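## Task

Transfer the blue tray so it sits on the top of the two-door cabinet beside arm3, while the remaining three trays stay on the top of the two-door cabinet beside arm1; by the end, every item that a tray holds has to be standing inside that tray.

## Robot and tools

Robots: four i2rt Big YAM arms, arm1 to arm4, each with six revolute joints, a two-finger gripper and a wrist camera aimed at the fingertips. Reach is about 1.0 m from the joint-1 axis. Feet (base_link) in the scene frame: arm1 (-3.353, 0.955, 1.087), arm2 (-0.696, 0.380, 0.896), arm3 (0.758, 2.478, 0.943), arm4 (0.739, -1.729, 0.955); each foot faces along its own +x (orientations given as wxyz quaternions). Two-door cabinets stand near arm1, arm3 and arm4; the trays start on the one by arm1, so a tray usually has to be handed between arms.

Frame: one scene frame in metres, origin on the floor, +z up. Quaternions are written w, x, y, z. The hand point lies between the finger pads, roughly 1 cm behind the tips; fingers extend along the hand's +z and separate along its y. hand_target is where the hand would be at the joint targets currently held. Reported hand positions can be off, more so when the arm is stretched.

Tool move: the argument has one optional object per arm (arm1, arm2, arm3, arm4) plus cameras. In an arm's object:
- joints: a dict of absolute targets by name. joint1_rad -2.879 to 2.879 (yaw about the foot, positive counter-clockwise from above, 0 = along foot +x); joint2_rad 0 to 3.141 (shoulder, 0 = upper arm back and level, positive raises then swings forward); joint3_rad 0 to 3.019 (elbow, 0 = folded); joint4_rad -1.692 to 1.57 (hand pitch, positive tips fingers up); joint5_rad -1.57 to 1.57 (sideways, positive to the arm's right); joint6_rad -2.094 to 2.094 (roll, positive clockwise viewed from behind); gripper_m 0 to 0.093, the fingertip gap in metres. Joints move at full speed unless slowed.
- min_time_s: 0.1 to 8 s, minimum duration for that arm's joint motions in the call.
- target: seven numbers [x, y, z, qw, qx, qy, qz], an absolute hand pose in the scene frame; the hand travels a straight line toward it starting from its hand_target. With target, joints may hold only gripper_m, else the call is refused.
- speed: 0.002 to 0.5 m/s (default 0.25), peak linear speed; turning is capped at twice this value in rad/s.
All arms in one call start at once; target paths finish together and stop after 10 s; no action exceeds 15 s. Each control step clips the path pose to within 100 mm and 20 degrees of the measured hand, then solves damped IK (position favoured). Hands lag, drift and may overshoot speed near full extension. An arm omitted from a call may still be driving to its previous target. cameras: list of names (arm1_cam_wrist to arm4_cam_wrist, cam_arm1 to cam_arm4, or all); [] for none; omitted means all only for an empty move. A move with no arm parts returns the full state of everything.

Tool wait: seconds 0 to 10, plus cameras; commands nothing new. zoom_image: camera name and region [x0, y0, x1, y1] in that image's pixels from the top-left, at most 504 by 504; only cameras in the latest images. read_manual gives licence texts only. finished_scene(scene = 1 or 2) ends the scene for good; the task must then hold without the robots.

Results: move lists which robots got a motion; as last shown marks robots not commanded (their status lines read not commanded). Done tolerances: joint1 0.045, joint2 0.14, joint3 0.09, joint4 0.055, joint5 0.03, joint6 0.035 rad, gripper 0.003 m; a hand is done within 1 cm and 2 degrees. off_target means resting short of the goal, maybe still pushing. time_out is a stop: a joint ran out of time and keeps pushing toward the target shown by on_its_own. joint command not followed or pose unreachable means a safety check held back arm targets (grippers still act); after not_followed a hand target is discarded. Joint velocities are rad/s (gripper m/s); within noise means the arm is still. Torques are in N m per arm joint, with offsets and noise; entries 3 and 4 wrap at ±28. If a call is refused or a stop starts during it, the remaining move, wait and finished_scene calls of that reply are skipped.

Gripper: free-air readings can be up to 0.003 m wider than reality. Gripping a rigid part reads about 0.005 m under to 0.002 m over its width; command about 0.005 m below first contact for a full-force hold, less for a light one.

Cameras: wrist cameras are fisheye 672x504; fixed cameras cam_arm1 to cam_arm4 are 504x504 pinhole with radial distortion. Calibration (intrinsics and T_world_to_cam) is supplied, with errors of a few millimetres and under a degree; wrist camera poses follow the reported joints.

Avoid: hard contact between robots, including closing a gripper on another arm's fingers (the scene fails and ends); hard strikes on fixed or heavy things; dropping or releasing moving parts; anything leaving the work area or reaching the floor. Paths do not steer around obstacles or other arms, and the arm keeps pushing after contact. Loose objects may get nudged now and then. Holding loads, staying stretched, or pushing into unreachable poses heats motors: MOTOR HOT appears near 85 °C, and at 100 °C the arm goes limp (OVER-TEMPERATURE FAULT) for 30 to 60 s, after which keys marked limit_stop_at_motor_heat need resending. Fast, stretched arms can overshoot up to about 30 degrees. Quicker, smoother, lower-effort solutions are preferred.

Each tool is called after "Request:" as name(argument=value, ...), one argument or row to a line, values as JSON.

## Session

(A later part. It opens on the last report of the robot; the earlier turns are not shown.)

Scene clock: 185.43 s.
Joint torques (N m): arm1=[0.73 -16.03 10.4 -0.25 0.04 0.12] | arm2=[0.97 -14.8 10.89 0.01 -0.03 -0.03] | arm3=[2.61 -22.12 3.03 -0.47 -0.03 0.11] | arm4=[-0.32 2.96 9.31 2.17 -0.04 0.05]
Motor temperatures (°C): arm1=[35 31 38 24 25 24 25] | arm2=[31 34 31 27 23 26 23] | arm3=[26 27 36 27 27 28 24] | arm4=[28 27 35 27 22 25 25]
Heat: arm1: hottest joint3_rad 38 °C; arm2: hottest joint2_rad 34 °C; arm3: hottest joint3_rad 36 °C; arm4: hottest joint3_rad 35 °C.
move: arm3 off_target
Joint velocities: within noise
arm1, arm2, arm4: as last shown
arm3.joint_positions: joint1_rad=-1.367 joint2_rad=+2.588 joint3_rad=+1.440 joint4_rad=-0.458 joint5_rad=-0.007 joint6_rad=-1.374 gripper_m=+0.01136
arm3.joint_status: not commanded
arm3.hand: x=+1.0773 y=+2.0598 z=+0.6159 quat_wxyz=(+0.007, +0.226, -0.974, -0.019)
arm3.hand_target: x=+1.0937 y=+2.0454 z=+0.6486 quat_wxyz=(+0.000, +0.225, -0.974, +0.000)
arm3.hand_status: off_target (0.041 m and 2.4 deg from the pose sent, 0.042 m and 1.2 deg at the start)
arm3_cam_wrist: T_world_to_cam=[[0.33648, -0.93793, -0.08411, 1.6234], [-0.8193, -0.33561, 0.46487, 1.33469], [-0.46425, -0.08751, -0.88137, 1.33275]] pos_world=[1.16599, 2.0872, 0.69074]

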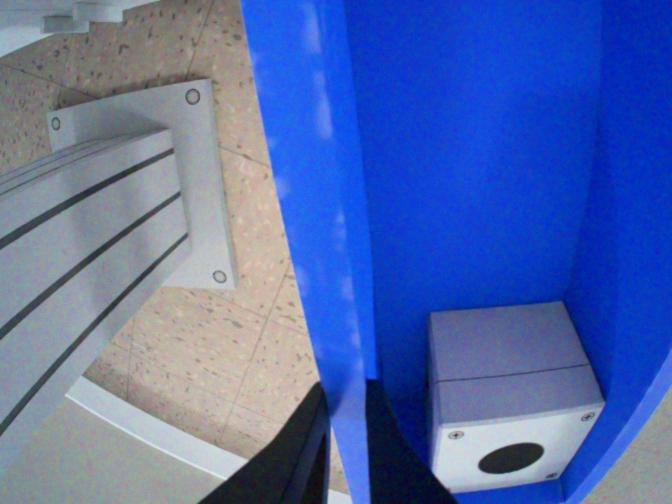

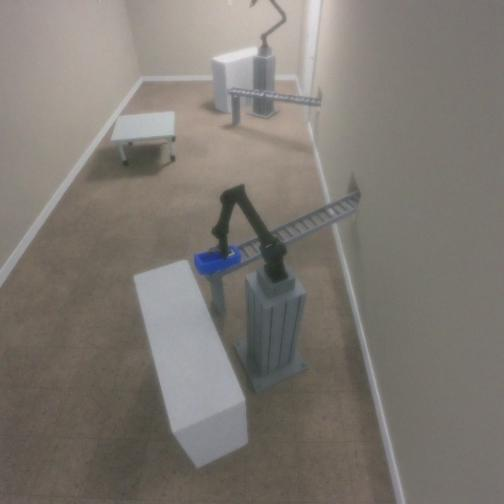

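Request:
move(
  arm3={"target": [1.094, 2.045, 0.685, 0, -0.2250, 0.9744, 0], "speed": 0.04},
  cameras=["arm3_cam_wrist", "cam_arm3"],
)

Request:
zoom_image(
  camera="cam_arm3",
  region=[170, 210, 280, 320],
)

Scene clock: 187.23 s.
Joint torques (N m): arm1=[0.85 -16.67 10.4 -0.27 0.03 0.09] | arm2=[1.14 -14.68 10.88 -0.01 -0.04 -0.02] | arm3=[2.78 -22.18 4.22 0.05 -0.06 0.06] | arm4=[-0.09 2.9 9.29 2.15 -0.02 0.05]
Motor temperatures (°C): arm1=[35 31 38 24 25 24 25] | arm2=[31 34 31 27 23 26 23] | arm3=[26 27 35 27 27 28 24] | arm4=[28 27 35 27 22 25 25]
Heat: arm1: hottest joint3_rad 38 °C; arm2: hottest joint2_rad 34 °C; arm3: hottest joint3_rad 35 °C; arm4: hottest joint3_rad 35 °C.
move: arm3 off_target
Joint velocities: within noise
arm1, arm2, arm4: as last shown
arm3.joint_positions: joint1_rad=-1.367 joint2_rad=+2.510 joint3_rad=+1.389 joint4_rad=-0.515 joint5_rad=-0.007 joint6_rad=-1.371 gripper_m=+0.01136
arm3.joint_status: not commanded
arm3.hand: x=+1.0712 y=+2.0679 z=+0.6481 quat_wxyz=(+0.014, +0.225, -0.974, -0.033)
arm3.hand_target: x=+1.0935 y=+2.0458 z=+0.6842 quat_wxyz=(+0.000, +0.225, -0.974, +0.000)
arm3.hand_status: off_target (0.049 m and 4.1 deg from the pose sent, 0.073 m and 2.4 deg at the start)
arm3_cam_wrist: T_world_to_cam=[[0.33235, -0.93642, -0.11251, 1.65554], [-0.81137, -0.34469, 0.4721, 1.323], [-0.48086, -0.06562, -0.87434, 1.32696]] pos_world=[1.1613, 2.09338, 0.72188]

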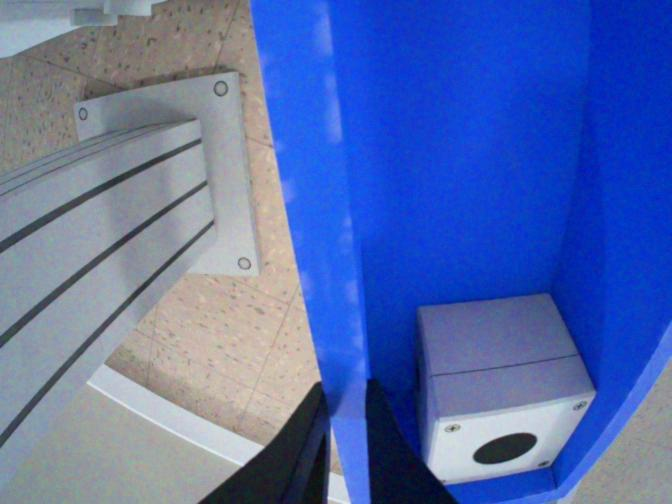

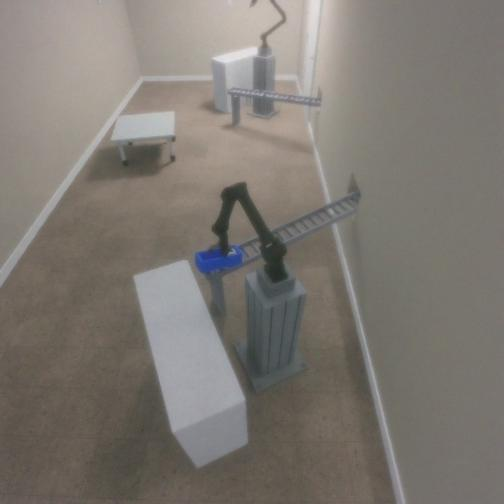

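Scaled by 4.582 from the camera's image (finer frame: 720x720).

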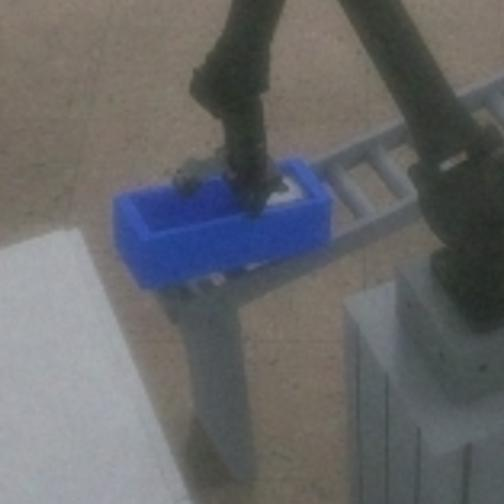

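Request:
move(
  arm3={"target": [1.092, 2.047, 0.80, 0, -0.2250, 0.9744, 0], "speed": 0.07},
  cameras=["cam_arm3"],
)

Request:
zoom_image(
  camera="cam_arm3",
  region=[170, 190, 280, 300],
)

Scene clock: 193.90 s.
Joint torques (N m): arm1=[0.62 -16.32 10.39 -0.21 0.04 0.1] | arm2=[1.08 -14.68 10.88 -0.05 -0.05 -0.02] | arm3=[2.32 -21.48 5.82 -0.02 -0.03 0.02] | arm4=[-0.32 3.02 9.32 2.18 -0.03 0.05]
Motor temperatures (°C): arm1=[35 31 38 24 25 24 25] | arm2=[31 34 31 27 23 26 23] | arm3=[26 28 35 27 27 27 24] | arm4=[28 27 35 27 22 25 25]
Heat: arm1: hottest joint3_rad 38 °C; arm2: hottest joint2_rad 34 °C; arm3: hottest joint3_rad 35 °C; arm4: hottest joint3_rad 35 °C.
move: arm3 off_target
Joint velocities: within noise
arm1, arm2, arm4: as last shown
arm3.joint_positions: joint1_rad=-1.367 joint2_rad=+2.258 joint3_rad=+1.309 joint4_rad=-0.689 joint5_rad=-0.007 joint6_rad=-1.371 gripper_m=+0.01136
arm3.joint_status: not commanded
arm3.hand: x=+1.0737 y=+2.0655 z=+0.7621 quat_wxyz=(+0.014, +0.225, -0.974, -0.034)
arm3.hand_target: x=+1.0914 y=+2.0479 z=+0.7991 quat_wxyz=(+0.000, +0.225, -0.974, +0.000)
arm3.hand_status: off_target (0.046 m and 4.2 deg from the pose sent, 0.155 m and 4.1 deg at the start)

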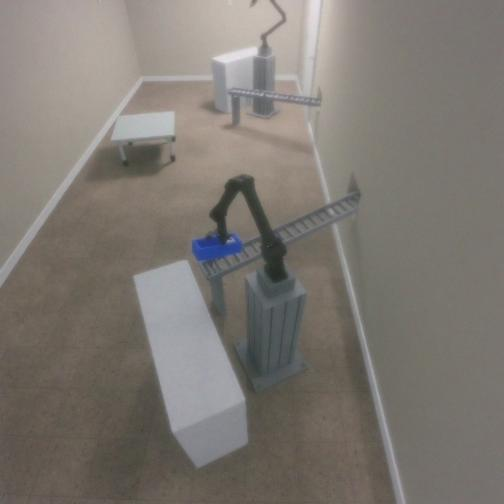

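Scaled by 4.582 from the camera's image (finer frame: 720x720).

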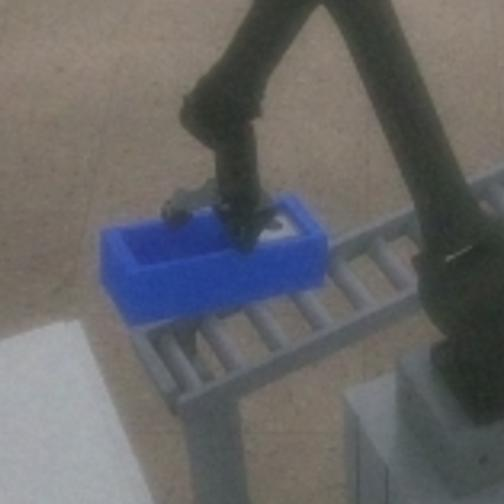

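Request:
move(
  arm3={"target": [1.090, 2.050, 1.03, 0, -0.2250, 0.9744, 0], "speed": 0.12},
)

Request:
move(
  arm3={"joints": {"joint2_rad": 1.70}, "min_time_s": 1.2},
  cameras=["cam_arm3"],
)

Scene clock: 197.93 s.
Joint torques (N m): arm1=[0.67 -16.32 10.32 -0.2 0.04 0.11] | arm2=[1.08 -14.74 10.95 -0.02 -0.04 -0.02] | arm3=[2.2 -19.55 13.39 -0.08 -0.06 0.03] | arm4=[-0.09 3.08 9.32 2.17 -0.03 0.05]
Motor temperatures (°C): arm1=[35 31 38 24 25 24 25] | arm2=[31 34 31 27 23 26 23] | arm3=[26 29 36 27 27 27 25] | arm4=[28 27 35 27 22 25 25]
Heat: arm1: hottest joint3_rad 38 °C; arm2: hottest joint2_rad 34 °C; arm3: hottest joint3_rad 36 °C; arm4: hottest joint3_rad 35 °C.
move: arm3 off_target
Joint velocities: within noise
arm1, arm2, arm4: as last shown
arm3.joint_positions: joint1_rad=-1.367 joint2_rad=+1.879 joint3_rad=+1.373 joint4_rad=-1.175 joint5_rad=-0.007 joint6_rad=-1.371 gripper_m=+0.01136
arm3.joint_status: not commanded
arm3.hand: x=+1.0680 y=+2.0745 z=+0.9792 quat_wxyz=(+0.023, +0.224, -0.973, -0.054)
arm3.hand_target: x=+1.0879 y=+2.0528 z=+1.0304 quat_wxyz=(+0.000, +0.225, -0.974, +0.000)
arm3.hand_status: off_target (0.061 m and 6.7 deg from the pose sent, 0.269 m and 4.2 deg at the start)
pictures: none

Scene clock: 199.60 s.
Joint torques (N m): arm1=[0.44 -16.56 10.3 -0.28 0.05 0.11] | arm2=[1.08 -14.74 10.92 0.02 -0.04 -0.02] | arm3=[2.43 -19.19 14.16 0.14 -0.03 0.03] | arm4=[-0.21 3.02 9.28 2.17 -0.03 0.05]
Motor temperatures (°C): arm1=[35 31 38 24 25 24 25] | arm2=[31 34 31 27 23 26 23] | arm3=[26 29 36 26 27 27 25] | arm4=[28 27 35 27 22 25 25]
Heat: arm1: hottest joint3_rad 38 °C; arm2: hottest joint2_rad 34 °C; arm3: hottest joint3_rad 36 °C; arm4: hottest joint3_rad 35 °C.
move: arm3 done
Joint velocities: within noise
arm1, arm2, arm4: as last shown
arm3.joint_positions: joint1_rad=-1.367 joint2_rad=+1.765 joint3_rad=+1.373 joint4_rad=-1.179 joint5_rad=-0.007 joint6_rad=-1.371 gripper_m=+0.01136
arm3.joint_status: all done
arm3.hand: x=+1.0722 y=+2.0694 z=+1.0351 quat_wxyz=(+0.000, +0.225, -0.974, -0.004)
arm3.hand_target: x=+1.0891 y=+2.0518 z=+1.0925 quat_wxyz=(-0.026, +0.225, -0.973, +0.055)
arm3.hand_status: not commanded

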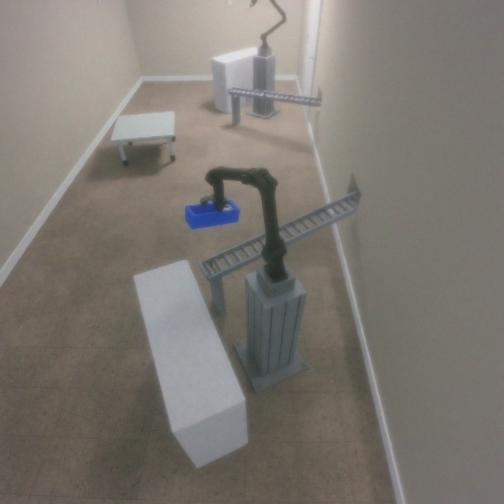

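Request:
move(
  arm3={"joints": {"joint1_rad": 0.087, "joint6_rad": -1.46}, "min_time_s": 4.5},
  cameras=["cam_arm3", "arm3_cam_wrist"],
)

Request:
zoom_image(
  camera="cam_arm3",
  region=[110, 220, 310, 470],
)

Scene clock: 204.80 s.
Joint torques (N m): arm1=[0.56 -16.26 10.45 -0.24 0.05 0.1] | arm2=[1.14 -14.74 10.91 -0.01 -0.04 -0.01] | arm3=[2.14 -19.37 14.05 0.25 -0.02 -0.11] | arm4=[-0.26 3.02 9.32 2.21 -0.03 0.05]
Motor temperatures (°C): arm1=[35 31 38 24 25 24 25] | arm2=[31 34 31 27 23 26 23] | arm3=[26 28 37 26 27 27 25] | arm4=[28 27 35 27 22 25 25]
Heat: arm1: hottest joint3_rad 38 °C; arm2: hottest joint2_rad 34 °C; arm3: hottest joint3_rad 37 °C; arm4: hottest joint3_rad 35 °C.
move: arm3 done
Joint velocities: within noise
arm1, arm2, arm4: as last shown
arm3.joint_positions: joint1_rad=+0.084 joint2_rad=+1.765 joint3_rad=+1.373 joint4_rad=-1.179 joint5_rad=-0.007 joint6_rad=-1.453 gripper_m=+0.01136
arm3.joint_status: all done
arm3.hand: x=+1.2017 y=+2.7396 z=+1.0358 quat_wxyz=(+0.000, +0.838, -0.546, -0.007)
arm3.hand_target: x=+1.2222 y=+2.7526 z=+1.0933 quat_wxyz=(-0.057, +0.839, -0.541, +0.022)
arm3.hand_status: not commanded
pictures: arm3_cam_wrist, cam_arm3
arm3_cam_wrist: T_world_to_cam=[[0.95261, 0.29956, -0.05279, -1.90853], [0.29079, -0.84592, 0.44706, 1.55216], [0.08926, -0.44123, -0.89294, 2.13594]] pos_world=[1.17609, 2.82716, 1.11262]

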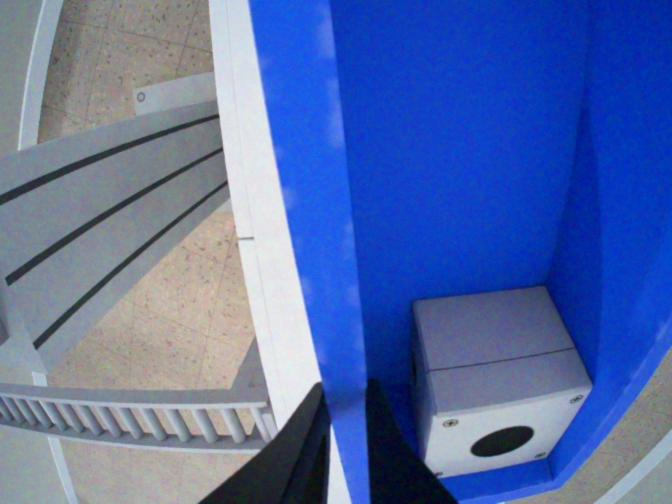

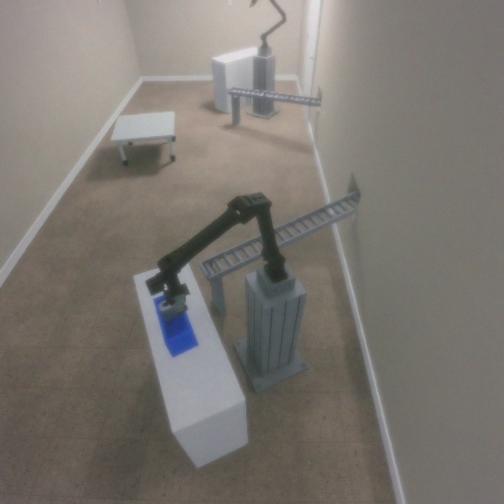

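Scaled by 2.016 from the camera's image (finer frame: 720x720).

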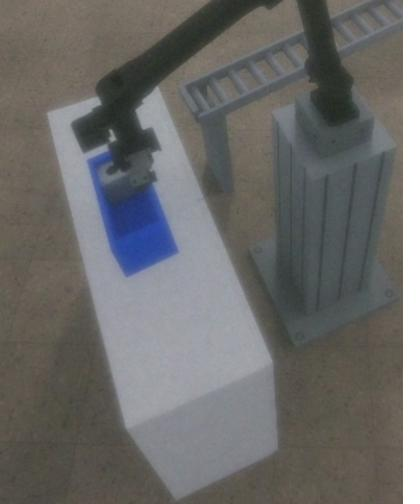

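Request:
move(
  arm3={"target": [1.184, 2.731, 0.99, -0.050, 0.839, -0.541, 0.020], "speed": 0.12},
  cameras=["cam_arm3", "arm3_cam_wrist"],
)

Request:
zoom_image(
  camera="cam_arm3",
  region=[110, 240, 270, 440],
)

Scene clock: 207.60 s.
Joint torques (N m): arm1=[0.91 -16.5 10.3 -0.23 0.05 0.11] | arm2=[1.03 -14.8 10.89 -0.02 -0.04 -0.02] | arm3=[2.2 -16.85 9.01 1.07 0.05 -0.11] | arm4=[-0.38 2.96 9.28 2.18 -0.02 0.05]
Motor temperatures (°C): arm1=[35 31 38 24 25 24 25] | arm2=[31 34 31 27 23 26 23] | arm3=[26 28 38 26 27 27 25] | arm4=[28 27 35 27 22 25 25]
Heat: arm1: hottest joint3_rad 38 °C; arm2: hottest joint2_rad 34 °C; arm3: hottest joint3_rad 38 °C; arm4: hottest joint3_rad 35 °C.
move: arm3 off_target
Joint velocities: within noise
arm1.joint_positions: joint1_rad=+1.744 joint2_rad=+1.968 joint3_rad=+1.371 joint4_rad=-0.985 joint5_rad=+0.111 joint6_rad=-1.427 gripper_m=+0.02193
arm1.joint_status: not commanded
arm1.hand: x=-3.3248 y=+0.4114 z=+1.0852 quat_wxyz=(-0.050, +0.028, +0.998, -0.006)
arm1.hand_target: x=-3.3173 y=+0.4056 z=+1.0801 quat_wxyz=(-0.052, +0.028, +0.998, -0.001)
arm1.hand_status: not commanded
arm2.joint_positions: joint1_rad=-0.960 joint2_rad=+1.774 joint3_rad=+1.186 joint4_rad=-0.942 joint5_rad=+0.016 joint6_rad=-1.477 gripper_m=+0.02193
arm2.joint_status: not commanded
arm2.hand: x=-0.9871 y=+0.7780 z=+0.9214 quat_wxyz=(+0.017, -0.963, -0.269, +0.005)
arm2.hand_target: x=-0.9939 y=+0.7812 z=+0.9201 quat_wxyz=(+0.014, -0.963, -0.270, +0.005)
arm2.hand_status: not commanded
arm3.joint_positions: joint1_rad=+0.084 joint2_rad=+1.755 joint3_rad=+1.135 joint4_rad=-0.923 joint5_rad=-0.007 joint6_rad=-1.453 gripper_m=+0.01136
arm3.joint_status: not commanded
arm3.hand: x=+1.1676 y=+2.7200 z=+0.9613 quat_wxyz=(-0.013, +0.838, -0.546, -0.001)
arm3.hand_target: x=+1.1832 y=+2.7305 z=+0.9902 quat_wxyz=(-0.050, +0.839, -0.541, +0.020)
arm3.hand_status: off_target (0.035 m and 4.9 deg from the pose sent, 0.050 m and 6.5 deg at the start)
arm4.joint_positions: joint1_rad=+0.385 joint2_rad=+0.628 joint3_rad=+1.385 joint4_rad=-1.571 joint5_rad=-0.065 joint6_rad=-0.063 gripper_m=+0.09396
arm4.joint_status: not commanded
arm4.hand: x=+0.9336 y=-1.7515 z=+1.4482 quat_wxyz=(-0.377, -0.040, -0.925, +0.016)
arm4.hand_target: x=+0.9321 y=-1.7512 z=+1.4564 quat_wxyz=(-0.386, -0.040, -0.921, +0.018)
arm4.hand_status: not commanded
pictures: arm3_cam_wrist, cam_arm3
arm3_cam_wrist: T_world_to_cam=[[0.9536, 0.29998, -0.02561, -1.90264], [0.27992, -0.85207, 0.44228, 1.61274], [0.11085, -0.42893, -0.89651, 2.00855]] pos_world=[1.14027, 2.80645, 1.03866]

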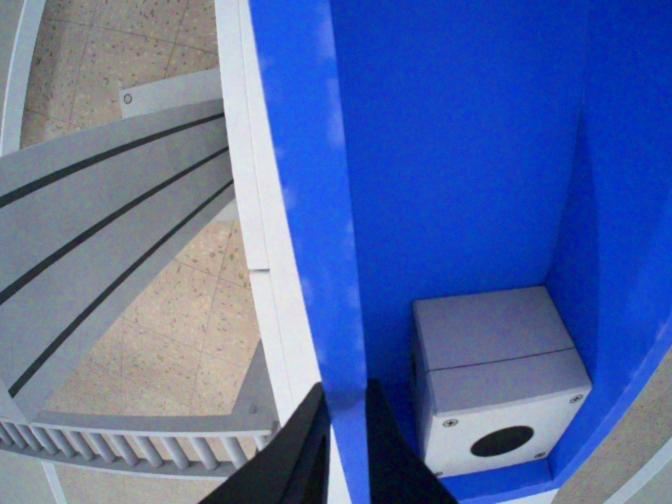

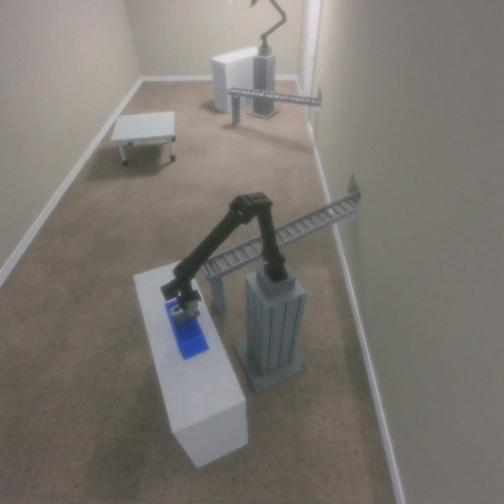

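Scaled by 2.520 from the camera's image (finer frame: 720x720).

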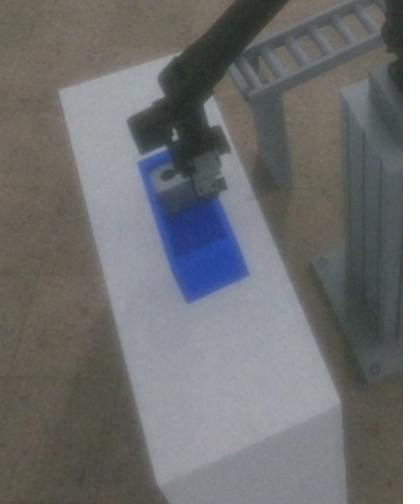

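Request:
move(
  arm3={"target": [1.189, 2.733, 0.94, -0.042, 0.839, -0.541, 0.016], "speed": 0.08},
)

Request:
move(
  arm3={"target": [1.189, 2.733, 0.91, -0.042, 0.839, -0.541, 0.016], "speed": 0.06},
  cameras=["cam_arm3"],
)

Request:
zoom_image(
  camera="cam_arm3",
  region=[130, 270, 250, 390],
)

Scene clock: 209.70 s.
Joint torques (N m): arm1=[0.44 -16.09 10.37 -0.21 0.03 0.11] | arm2=[1.08 -14.62 10.85 0.02 -0.04 -0.02] | arm3=[2.02 -15.62 8.55 1.01 0.03 -0.13] | arm4=[-0.32 3.02 9.31 2.18 -0.03 0.05]
Motor temperatures (°C): arm1=[35 31 38 24 25 24 25] | arm2=[31 34 31 27 23 26 23] | arm3=[26 28 38 26 26 27 25] | arm4=[28 27 35 27 22 25 25]
Heat: arm1: hottest joint3_rad 38 °C; arm2: hottest joint2_rad 34 °C; arm3: hottest joint3_rad 38 °C; arm4: hottest joint3_rad 35 °C.
move: arm3 off_target
Joint velocities: within noise
arm1, arm2, arm4: as last shown
arm3.joint_positions: joint1_rad=+0.084 joint2_rad=+1.833 joint3_rad=+1.117 joint4_rad=-0.826 joint5_rad=-0.007 joint6_rad=-1.453 gripper_m=+0.01136
arm3.joint_status: not commanded
arm3.hand: x=+1.1721 y=+2.7229 z=+0.9213 quat_wxyz=(-0.014, +0.837, -0.546, +0.000)
arm3.hand_target: x=+1.1884 y=+2.7326 z=+0.9404 quat_wxyz=(-0.042, +0.839, -0.542, +0.016)
arm3.hand_status: off_target (0.027 m and 3.8 deg from the pose sent, 0.033 m and 3.9 deg at the start)
pictures: none

Scene clock: 210.90 s.
Joint torques (N m): arm1=[0.79 -16.32 10.44 -0.32 0.05 0.11] | arm2=[1.08 -14.56 10.91 0.01 -0.04 -0.01] | arm3=[1.96 -15.5 7.84 1.05 -0.09 -0.13] | arm4=[-0.26 3.08 9.31 2.18 -0.03 0.06]
Motor temperatures (°C): arm1=[35 31 38 24 25 24 25] | arm2=[31 34 31 27 23 26 23] | arm3=[26 28 38 26 26 27 25] | arm4=[28 27 35 27 22 25 25]
Heat: arm1: hottest joint3_rad 38 °C; arm2: hottest joint2_rad 34 °C; arm3: hottest joint3_rad 38 °C; arm4: hottest joint3_rad 35 °C.
move: arm3 off_target
Joint velocities: within noise
arm1, arm2, arm4: as last shown
arm3.joint_positions: joint1_rad=+0.084 joint2_rad=+1.880 joint3_rad=+1.101 joint4_rad=-0.752 joint5_rad=-0.004 joint6_rad=-1.453 gripper_m=+0.01136
arm3.joint_status: not commanded
arm3.hand: x=+1.1741 y=+2.7237 z=+0.8952 quat_wxyz=(-0.017, +0.838, -0.546, +0.003)
arm3.hand_target: x=+1.1886 y=+2.7327 z=+0.9104 quat_wxyz=(-0.042, +0.839, -0.542, +0.016)
arm3.hand_status: off_target (0.023 m and 3.2 deg from the pose sent, 0.023 m and 3.8 deg at the start)

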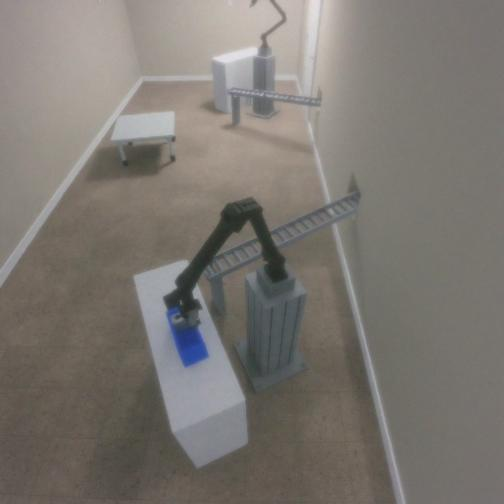

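Scaled by 4.200 from the camera's image (finer frame: 720x720).

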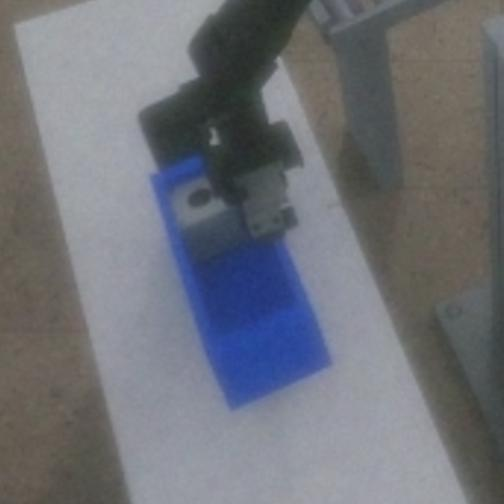

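Request:
move(
  arm3={"target": [1.189, 2.733, 0.898, -0.042, 0.839, -0.541, 0.016], "speed": 0.05},
)

Request:
move(
  arm3={"target": [1.189, 2.733, 0.886, -0.042, 0.839, -0.541, 0.016], "speed": 0.05},
  cameras=["cam_arm3", "arm3_cam_wrist"],
)

Request:
zoom_image(
  camera="cam_arm3",
  region=[130, 270, 250, 390],
)

Scene clock: 212.20 s.
Joint torques (N m): arm1=[0.79 -16.97 10.36 -0.34 0.06 0.11] | arm2=[0.97 -14.86 10.88 -0.02 -0.04 -0.02] | arm3=[1.96 -14.56 7.25 1.09 -0.12 -0.13] | arm4=[-0.21 2.84 9.28 2.15 -0.03 0.05]
Motor temperatures (°C): arm1=[35 31 38 24 25 24 25] | arm2=[31 34 31 27 23 26 23] | arm3=[26 28 37 26 26 27 25] | arm4=[28 27 35 27 22 25 25]
Heat: arm1: hottest joint3_rad 38 °C; arm2: hottest joint2_rad 34 °C; arm3: hottest joint3_rad 37 °C; arm4: hottest joint3_rad 35 °C.
move: arm3 off_target
Joint velocities: within noise
arm1, arm2, arm4: as last shown
arm3.joint_positions: joint1_rad=+0.084 joint2_rad=+1.890 joint3_rad=+1.101 joint4_rad=-0.724 joint5_rad=-0.003 joint6_rad=-1.453 gripper_m=+0.01136
arm3.joint_status: not commanded
arm3.hand: x=+1.1788 y=+2.7262 z=+0.8911 quat_wxyz=(-0.026, +0.837, -0.546, +0.008)
arm3.hand_target: x=+1.1889 y=+2.7329 z=+0.8982 quat_wxyz=(-0.042, +0.839, -0.542, +0.016)
arm3.hand_status: off_target (0.014 m and 2.2 deg from the pose sent, 0.018 m and 3.2 deg at the start)
pictures: none

Scene clock: 213.17 s.
Joint torques (N m): arm1=[0.62 -16.26 10.44 -0.31 0.03 0.12] | arm2=[1.08 -14.74 10.89 0.05 -0.04 -0.02] | arm3=[1.79 -14.21 6.72 1.17 -0.19 -0.13] | arm4=[-0.26 2.84 9.29 2.21 -0.03 0.05]
Motor temperatures (°C): arm1=[35 31 38 24 25 24 25] | arm2=[31 34 31 27 23 26 23] | arm3=[26 28 37 26 26 27 25] | arm4=[28 27 35 27 22 25 25]
Heat: arm1: hottest joint3_rad 38 °C; arm2: hottest joint2_rad 34 °C; arm3: hottest joint3_rad 37 °C; arm4: hottest joint3_rad 35 °C.
move: arm3 done
Joint velocities: within noise
arm1, arm2, arm4: as last shown
arm3.joint_positions: joint1_rad=+0.084 joint2_rad=+1.906 joint3_rad=+1.101 joint4_rad=-0.694 joint5_rad=-0.001 joint6_rad=-1.454 gripper_m=+0.01136
arm3.joint_status: not commanded
arm3.hand: x=+1.1827 y=+2.7283 z=+0.8842 quat_wxyz=(-0.031, +0.837, -0.546, +0.012)
arm3.hand_target: x=+1.1889 y=+2.7329 z=+0.8860 quat_wxyz=(-0.042, +0.840, -0.541, +0.016)
arm3.hand_status: done (0.008 m and 1.4 deg from the pose sent, 0.013 m and 2.2 deg at the start)
pictures: arm3_cam_wrist, cam_arm3
arm3_cam_wrist: T_world_to_cam=[[0.95353, 0.30069, 0.0191, -1.9628], [0.26237, -0.85983, 0.43801, 1.69531], [0.14813, -0.41265, -0.89877, 1.85477]] pos_world=[1.15204, 2.81324, 0.96191]

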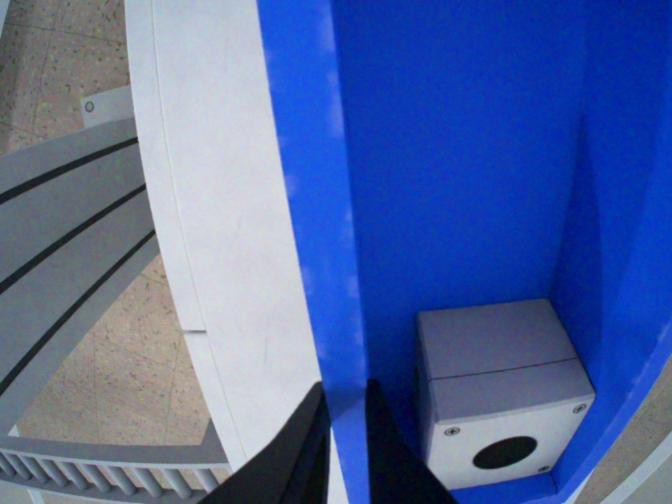

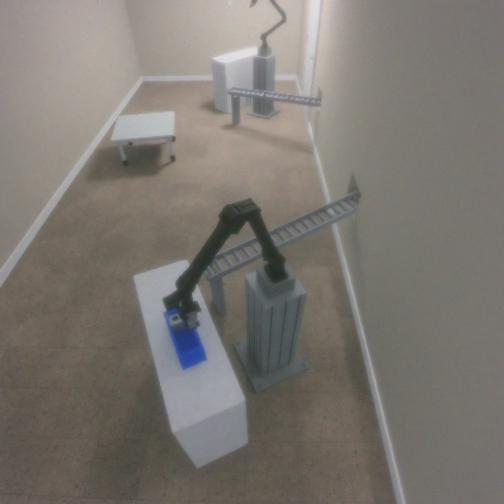

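Scaled by 4.200 from the camera's image (finer frame: 720x720).

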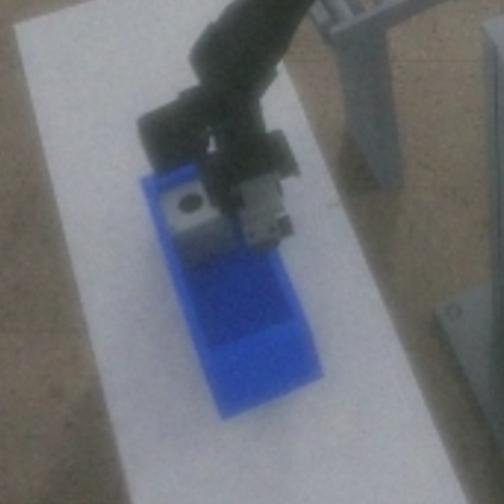

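Request:
move(
  arm3={"target": [1.182, 2.729, 0.882, -0.004, 0.840, -0.543, 0.002], "speed": 0.05},
)

Request:
move(
  arm3={"target": [1.182, 2.729, 0.870, 0.0, 0.840, -0.543, 0.0], "speed": 0.05},
  cameras=["cam_arm3", "arm3_cam_wrist"],
)

Request:
zoom_image(
  camera="cam_arm3",
  region=[130, 270, 250, 390],
)

Scene clock: 215.37 s.
Joint torques (N m): arm1=[0.73 -16.44 10.39 -0.21 0.04 0.11] | arm2=[1.14 -14.8 10.85 0.03 -0.05 -0.02] | arm3=[2.37 -14.15 9.52 -0.14 -0.23 -0.02] | arm4=[-0.26 3.08 9.29 2.18 -0.02 0.05]
Motor temperatures (°C): arm1=[35 31 38 24 25 24 25] | arm2=[31 34 31 27 23 26 23] | arm3=[26 28 37 26 26 27 25] | arm4=[28 27 35 27 22 25 25]
Heat: arm1: hottest joint3_rad 38 °C; arm2: hottest joint2_rad 34 °C; arm3: hottest joint3_rad 37 °C; arm4: hottest joint3_rad 35 °C.
move: arm3 off_target
Joint velocities: within noise
arm1, arm2, arm4: as last shown
arm3.joint_positions: joint1_rad=+0.084 joint2_rad=+1.931 joint3_rad=+1.103 joint4_rad=-0.757 joint5_rad=+0.008 joint6_rad=-1.458 gripper_m=+0.01136
arm3.joint_status: not commanded
arm3.hand: x=+1.1666 y=+2.7169 z=+0.8725 quat_wxyz=(+0.009, +0.839, -0.544, -0.003)
arm3.hand_target: x=+1.1815 y=+2.7287 z=+0.8824 quat_wxyz=(-0.004, +0.840, -0.543, +0.002)
arm3.hand_status: off_target (0.022 m and 1.7 deg from the pose sent, 0.002 m and 3.4 deg at the start)
pictures: none

Scene clock: 216.33 s.
Joint torques (N m): arm1=[0.5 -16.26 10.45 -0.21 0.03 0.11] | arm2=[1.14 -14.8 10.88 0.01 -0.04 -0.01] | arm3=[1.9 -13.16 9.2 0.58 -0.24 0.02] | arm4=[-0.32 2.96 9.33 2.17 -0.03 0.05]
Motor temperatures (°C): arm1=[35 31 38 24 25 24 25] | arm2=[31 34 31 27 23 26 23] | arm3=[26 28 37 26 26 27 25] | arm4=[28 27 35 27 22 25 25]
Heat: arm1: hottest joint3_rad 38 °C; arm2: hottest joint2_rad 34 °C; arm3: hottest joint3_rad 37 °C; arm4: hottest joint3_rad 35 °C.
move: arm3 off_target
Joint velocities: within noise
arm1, arm2, arm4: as last shown
arm3.joint_positions: joint1_rad=+0.084 joint2_rad=+1.947 joint3_rad=+1.110 joint4_rad=-0.757 joint5_rad=+0.008 joint6_rad=-1.458 gripper_m=+0.01136
arm3.joint_status: not commanded
arm3.hand: x=+1.1671 y=+2.7173 z=+0.8671 quat_wxyz=(+0.013, +0.839, -0.544, -0.005)
arm3.hand_target: x=+1.1816 y=+2.7287 z=+0.8704 quat_wxyz=(+0.000, +0.840, -0.543, +0.000)
arm3.hand_status: off_target (0.019 m and 1.7 deg from the pose sent, 0.020 m and 1.2 deg at the start)
pictures: arm3_cam_wrist, cam_arm3
arm3_cam_wrist: T_world_to_cam=[[0.95001, 0.30389, -0.07168, -1.87013], [0.30144, -0.83284, 0.46424, 1.55575], [0.08138, -0.46263, -0.88281, 2.03718]] pos_world=[1.14188, 2.80648, 0.94215]

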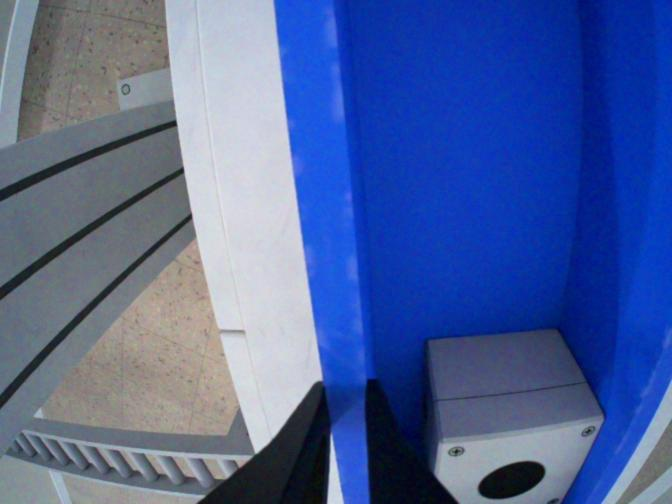

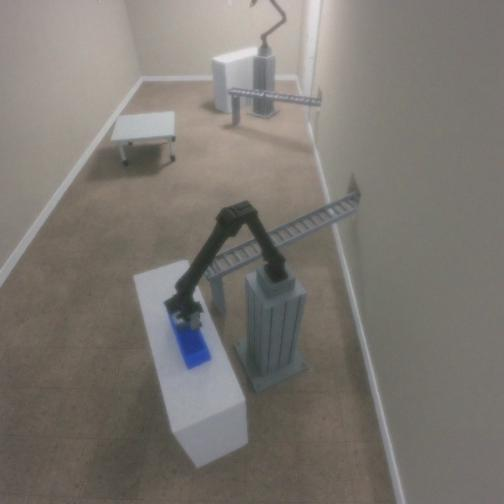

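Scaled by 4.200 from the camera's image (finer frame: 720x720).

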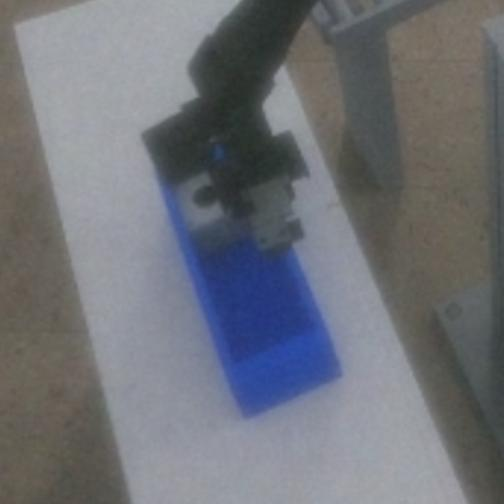

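Request:
move(
  arm3={"target": [1.182, 2.729, 0.858, 0.0, 0.840, -0.543, 0.0], "speed": 0.05},
)

Request:
move(
  arm3={"target": [1.182, 2.729, 0.848, 0.0, 0.840, -0.543, 0.0], "speed": 0.05},
  cameras=["cam_arm3", "arm3_cam_wrist"],
)

Request:
zoom_image(
  camera="cam_arm3",
  region=[150, 300, 230, 380],
)

Scene clock: 217.67 s.
Joint torques (N m): arm1=[0.62 -16.26 10.36 -0.31 0.02 0.09] | arm2=[1.08 -14.74 10.92 -0.01 -0.03 -0.03] | arm3=[2.08 -12.34 8.51 0.64 -0.21 -0.01] | arm4=[-0.26 3.02 9.31 2.18 -0.04 0.05]
Motor temperatures (°C): arm1=[35 31 38 24 25 24 25] | arm2=[31 34 31 27 23 26 23] | arm3=[26 28 37 26 26 27 25] | arm4=[28 27 35 27 22 25 25]
Heat: arm1: hottest joint3_rad 38 °C; arm2: hottest joint2_rad 34 °C; arm3: hottest joint3_rad 37 °C; arm4: hottest joint3_rad 35 °C.
move: arm3 off_target
Joint velocities: within noise
arm1, arm2, arm4: as last shown
arm3.joint_positions: joint1_rad=+0.084 joint2_rad=+1.960 joint3_rad=+1.114 joint4_rad=-0.734 joint5_rad=+0.008 joint6_rad=-1.458 gripper_m=+0.01136
arm3.joint_status: not commanded
arm3.hand: x=+1.1713 y=+2.7198 z=+0.8621 quat_wxyz=(+0.007, +0.839, -0.544, -0.002)
arm3.hand_target: x=+1.1817 y=+2.7288 z=+0.8583 quat_wxyz=(+0.000, +0.840, -0.543, +0.000)
arm3.hand_status: off_target (0.015 m and 0.9 deg from the pose sent, 0.021 m and 1.6 deg at the start)
pictures: none

Scene clock: 218.63 s.
Joint torques (N m): arm1=[1.03 -16.62 10.48 -0.28 0.03 0.11] | arm2=[1.14 -14.68 10.92 0.01 -0.03 -0.02] | arm3=[2.26 -10.87 8.06 1.09 -0.25 0] | arm4=[-0.32 3.08 9.28 2.15 -0.03 0.05]
Motor temperatures (°C): arm1=[35 31 38 24 25 24 25] | arm2=[31 34 31 27 23 26 23] | arm3=[26 28 37 26 26 27 25] | arm4=[28 27 35 27 22 25 25]
Heat: arm1: hottest joint3_rad 38 °C; arm2: hottest joint2_rad 34 °C; arm3: hottest joint3_rad 37 °C; arm4: hottest joint3_rad 35 °C.
move: arm3 off_target
Joint velocities: within noise
arm1.joint_positions: joint1_rad=+1.744 joint2_rad=+1.968 joint3_rad=+1.371 joint4_rad=-0.985 joint5_rad=+0.111 joint6_rad=-1.427 gripper_m=+0.02193
arm1.joint_status: not commanded
arm1.hand: x=-3.3248 y=+0.4114 z=+1.0852 quat_wxyz=(-0.050, +0.028, +0.998, -0.006)
arm1.hand_target: x=-3.3173 y=+0.4056 z=+1.0801 quat_wxyz=(-0.052, +0.028, +0.998, -0.001)
arm1.hand_status: not commanded
arm2.joint_positions: joint1_rad=-0.960 joint2_rad=+1.774 joint3_rad=+1.186 joint4_rad=-0.942 joint5_rad=+0.016 joint6_rad=-1.477 gripper_m=+0.02193
arm2.joint_status: not commanded
arm2.hand: x=-0.9871 y=+0.7780 z=+0.9214 quat_wxyz=(+0.017, -0.963, -0.269, +0.005)
arm2.hand_target: x=-0.9939 y=+0.7812 z=+0.9201 quat_wxyz=(+0.014, -0.963, -0.270, +0.005)
arm2.hand_status: not commanded
arm3.joint_positions: joint1_rad=+0.084 joint2_rad=+1.962 joint3_rad=+1.116 joint4_rad=-0.722 joint5_rad=+0.008 joint6_rad=-1.458 gripper_m=+0.01136
arm3.joint_status: not commanded
arm3.hand: x=+1.1746 y=+2.7217 z=+0.8616 quat_wxyz=(+0.002, +0.839, -0.544, +0.000)
arm3.hand_target: x=+1.1813 y=+2.7285 z=+0.8484 quat_wxyz=(+0.000, +0.840, -0.543, +0.000)
arm3.hand_status: off_target (0.017 m and 0.2 deg from the pose sent, 0.020 m and 0.9 deg at the start)
arm4.joint_positions: joint1_rad=+0.385 joint2_rad=+0.628 joint3_rad=+1.385 joint4_rad=-1.571 joint5_rad=-0.065 joint6_rad=-0.063 gripper_m=+0.09396
arm4.joint_status: not commanded
arm4.hand: x=+0.9336 y=-1.7515 z=+1.4482 quat_wxyz=(-0.377, -0.040, -0.925, +0.016)
arm4.hand_target: x=+0.9321 y=-1.7512 z=+1.4564 quat_wxyz=(-0.386, -0.040, -0.921, +0.018)
arm4.hand_status: not commanded
pictures: arm3_cam_wrist, cam_arm3
arm3_cam_wrist: T_world_to_cam=[[0.9514, 0.30449, -0.04604, -1.90435], [0.29079, -0.83908, 0.45978, 1.59315], [0.10136, -0.45082, -0.88684, 1.9816]] pos_world=[1.14767, 2.80997, 0.93719]

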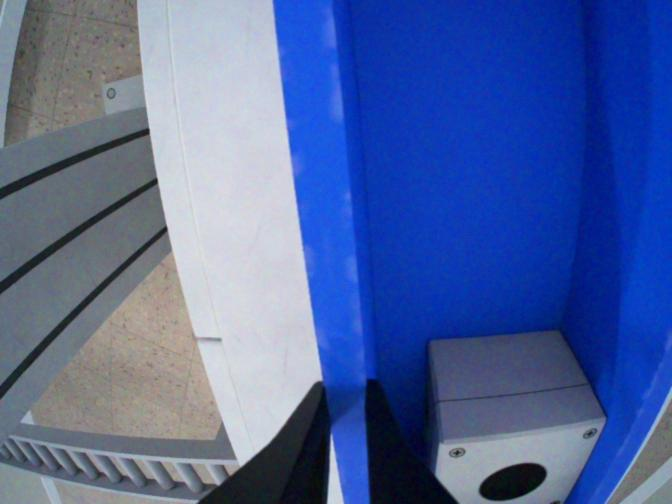

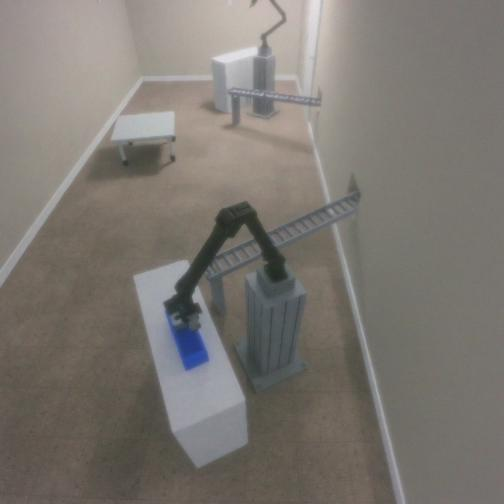

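Scaled by 6.300 from the camera's image (finer frame: 720x720).

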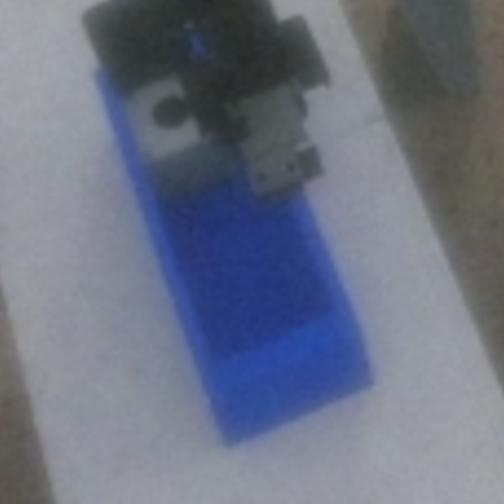

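Request:
move(
  arm3={"joints": {"gripper_m": 0.016}},
)

Request:
move(
  arm3={"target": [1.180, 2.727, 0.862, 0.0, 0.840, -0.543, 0.0], "speed": 0.05, "joints": {"gripper_m": 0.026}},
)

Request:
move(
  arm3={"target": [1.179, 2.726, 1.03, 0.0, 0.840, -0.543, 0.0], "speed": 0.15},
  cameras=["cam_arm3", "arm3_cam_wrist", "cam_arm1"],
)

Request:
zoom_image(
  camera="cam_arm3",
  region=[130, 270, 250, 390],
)

Request:
zoom_image(
  camera="cam_arm1",
  region=[210, 180, 430, 300],
)

Scene clock: 219.93 s.
Joint torques (N m): arm1=[0.5 -16.32 10.36 -0.18 0.04 0.13] | arm2=[1.08 -14.74 10.96 0.03 -0.04 -0.02] | arm3=[2.32 -13.86 7.77 0.55 -0.24 -0.01] | arm4=[-0.26 3.02 9.35 2.15 -0.03 0.05]
Motor temperatures (°C): arm1=[35 31 38 24 25 24 25] | arm2=[31 34 31 27 23 26 23] | arm3=[26 28 37 26 26 27 25] | arm4=[28 27 35 27 22 25 25]
Heat: arm1: hottest joint3_rad 38 °C; arm2: hottest joint2_rad 34 °C; arm3: hottest joint3_rad 37 °C; arm4: hottest joint3_rad 35 °C.
move: arm3 done
Joint velocities: within noise
arm1, arm2, arm4: as last shown
arm3.joint_positions: joint1_rad=+0.084 joint2_rad=+1.994 joint3_rad=+1.117 joint4_rad=-0.707 joint5_rad=+0.008 joint6_rad=-1.458 gripper_m=+0.01591
arm3.joint_status: all done
arm3.hand: x=+1.1720 y=+2.7203 z=+0.8473 quat_wxyz=(+0.009, +0.839, -0.544, -0.003)
arm3.hand_target: x=+1.1815 y=+2.7286 z=+0.8484 quat_wxyz=(+0.000, +0.840, -0.543, +0.000)
arm3.hand_status: not commanded
pictures: none

Scene clock: 220.90 s.
Joint torques (N m): arm1=[0.97 -16.5 10.45 -0.28 0.01 0.11] | arm2=[1.2 -14.8 10.88 -0.02 -0.04 -0.02] | arm3=[2.08 -15.97 7.27 -0.01 -0.21 -0.02] | arm4=[-0.32 3.08 9.29 2.19 -0.03 0.05]
Motor temperatures (°C): arm1=[35 31 38 24 25 24 25] | arm2=[31 34 31 27 23 26 23] | arm3=[26 28 37 26 26 27 25] | arm4=[28 27 35 27 22 25 25]
Heat: arm1: hottest joint3_rad 38 °C; arm2: hottest joint2_rad 34 °C; arm3: hottest joint3_rad 37 °C; arm4: hottest joint3_rad 35 °C.
move: arm3 off_target
Joint velocities: within noise
arm1, arm2, arm4: as last shown
arm3.joint_positions: joint1_rad=+0.084 joint2_rad=+1.994 joint3_rad=+1.117 joint4_rad=-0.721 joint5_rad=+0.008 joint6_rad=-1.458 gripper_m=+0.02587
arm3.joint_status: all done
arm3.hand: x=+1.1691 y=+2.7187 z=+0.8474 quat_wxyz=(+0.015, +0.839, -0.544, -0.006)
arm3.hand_target: x=+1.1799 y=+2.7268 z=+0.8621 quat_wxyz=(+0.000, +0.840, -0.543, +0.000)
arm3.hand_status: off_target (0.020 m and 1.8 deg from the pose sent, 0.018 m and 1.1 deg at the start)
pictures: none

Scene clock: 222.80 s.
Joint torques (N m): arm1=[0.5 -16.5 10.25 -0.2 0.02 0.12] | arm2=[1.32 -14.68 10.86 -0.05 -0.03 -0.03] | arm3=[2.49 -14.45 11.36 0.01 -0.22 -0.03] | arm4=[-0.38 3.02 9.31 2.17 -0.03 0.05]
Motor temperatures (°C): arm1=[35 31 38 24 25 24 25] | arm2=[31 34 31 27 23 26 23] | arm3=[26 28 37 26 26 27 25] | arm4=[28 27 35 27 22 25 25]
Heat: arm1: hottest joint3_rad 38 °C; arm2: hottest joint2_rad 34 °C; arm3: hottest joint3_rad 37 °C; arm4: hottest joint3_rad 35 °C.
move: arm3 off_target
Joint velocities: within noise
arm1, arm2, arm4: as last shown
arm3.joint_positions: joint1_rad=+0.084 joint2_rad=+1.721 joint3_rad=+1.230 joint4_rad=-1.126 joint5_rad=+0.008 joint6_rad=-1.458 gripper_m=+0.02589
arm3.joint_status: not commanded
arm3.hand: x=+1.1654 y=+2.7154 z=+1.0080 quat_wxyz=(+0.023, +0.839, -0.544, -0.011)
arm3.hand_target: x=+1.1783 y=+2.7255 z=+1.0302 quat_wxyz=(+0.000, +0.840, -0.543, +0.000)
arm3.hand_status: off_target (0.028 m and 2.9 deg from the pose sent, 0.183 m and 1.9 deg at the start)
pictures: arm3_cam_wrist, cam_arm1, cam_arm3
arm3_cam_wrist: T_world_to_cam=[[0.94837, 0.30303, -0.09361, -1.83158], [0.3106, -0.82764, 0.46749, 1.4613], [0.06419, -0.47243, -0.87903, 2.20358]] pos_world=[1.14169, 2.80548, 1.08242]

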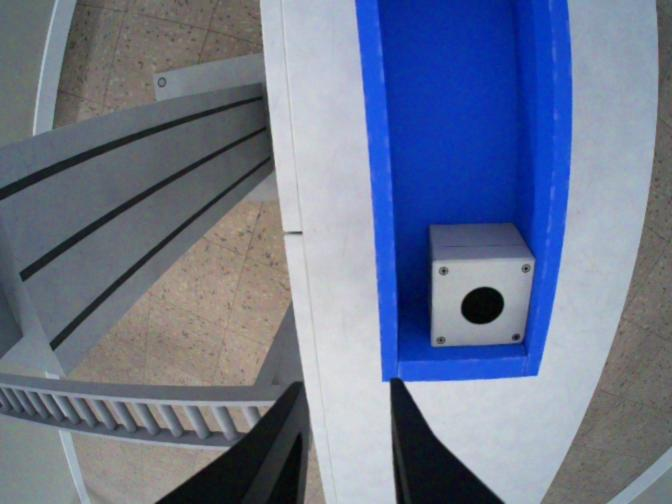

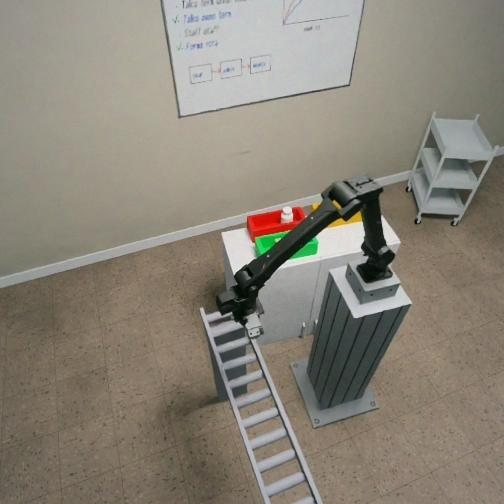

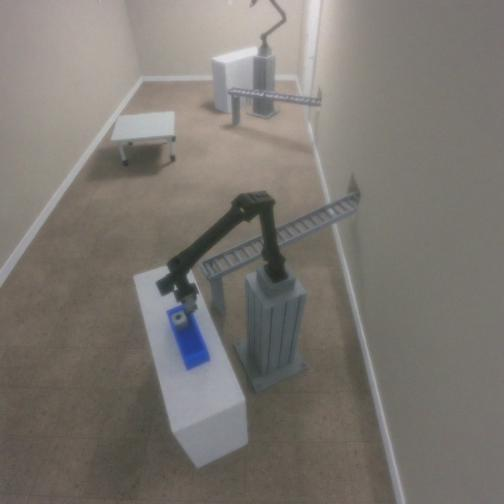

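Scaled by 4.200 from the camera's image (finer frame: 720x720).

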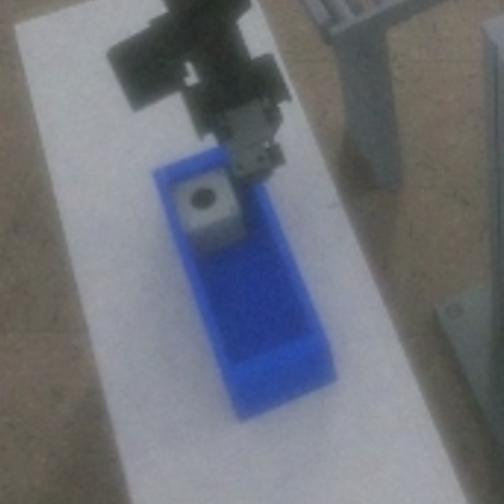

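Scaled by 2.291 from the camera's image (finer frame: 720x720).

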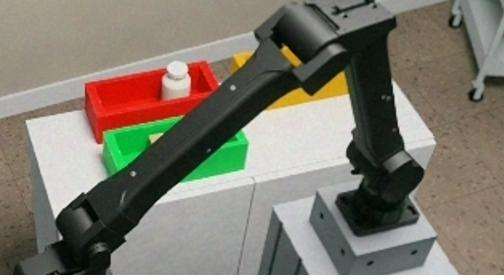

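Request:
finished_scene(
  scene=2,
)

The scene is finished: the task was done.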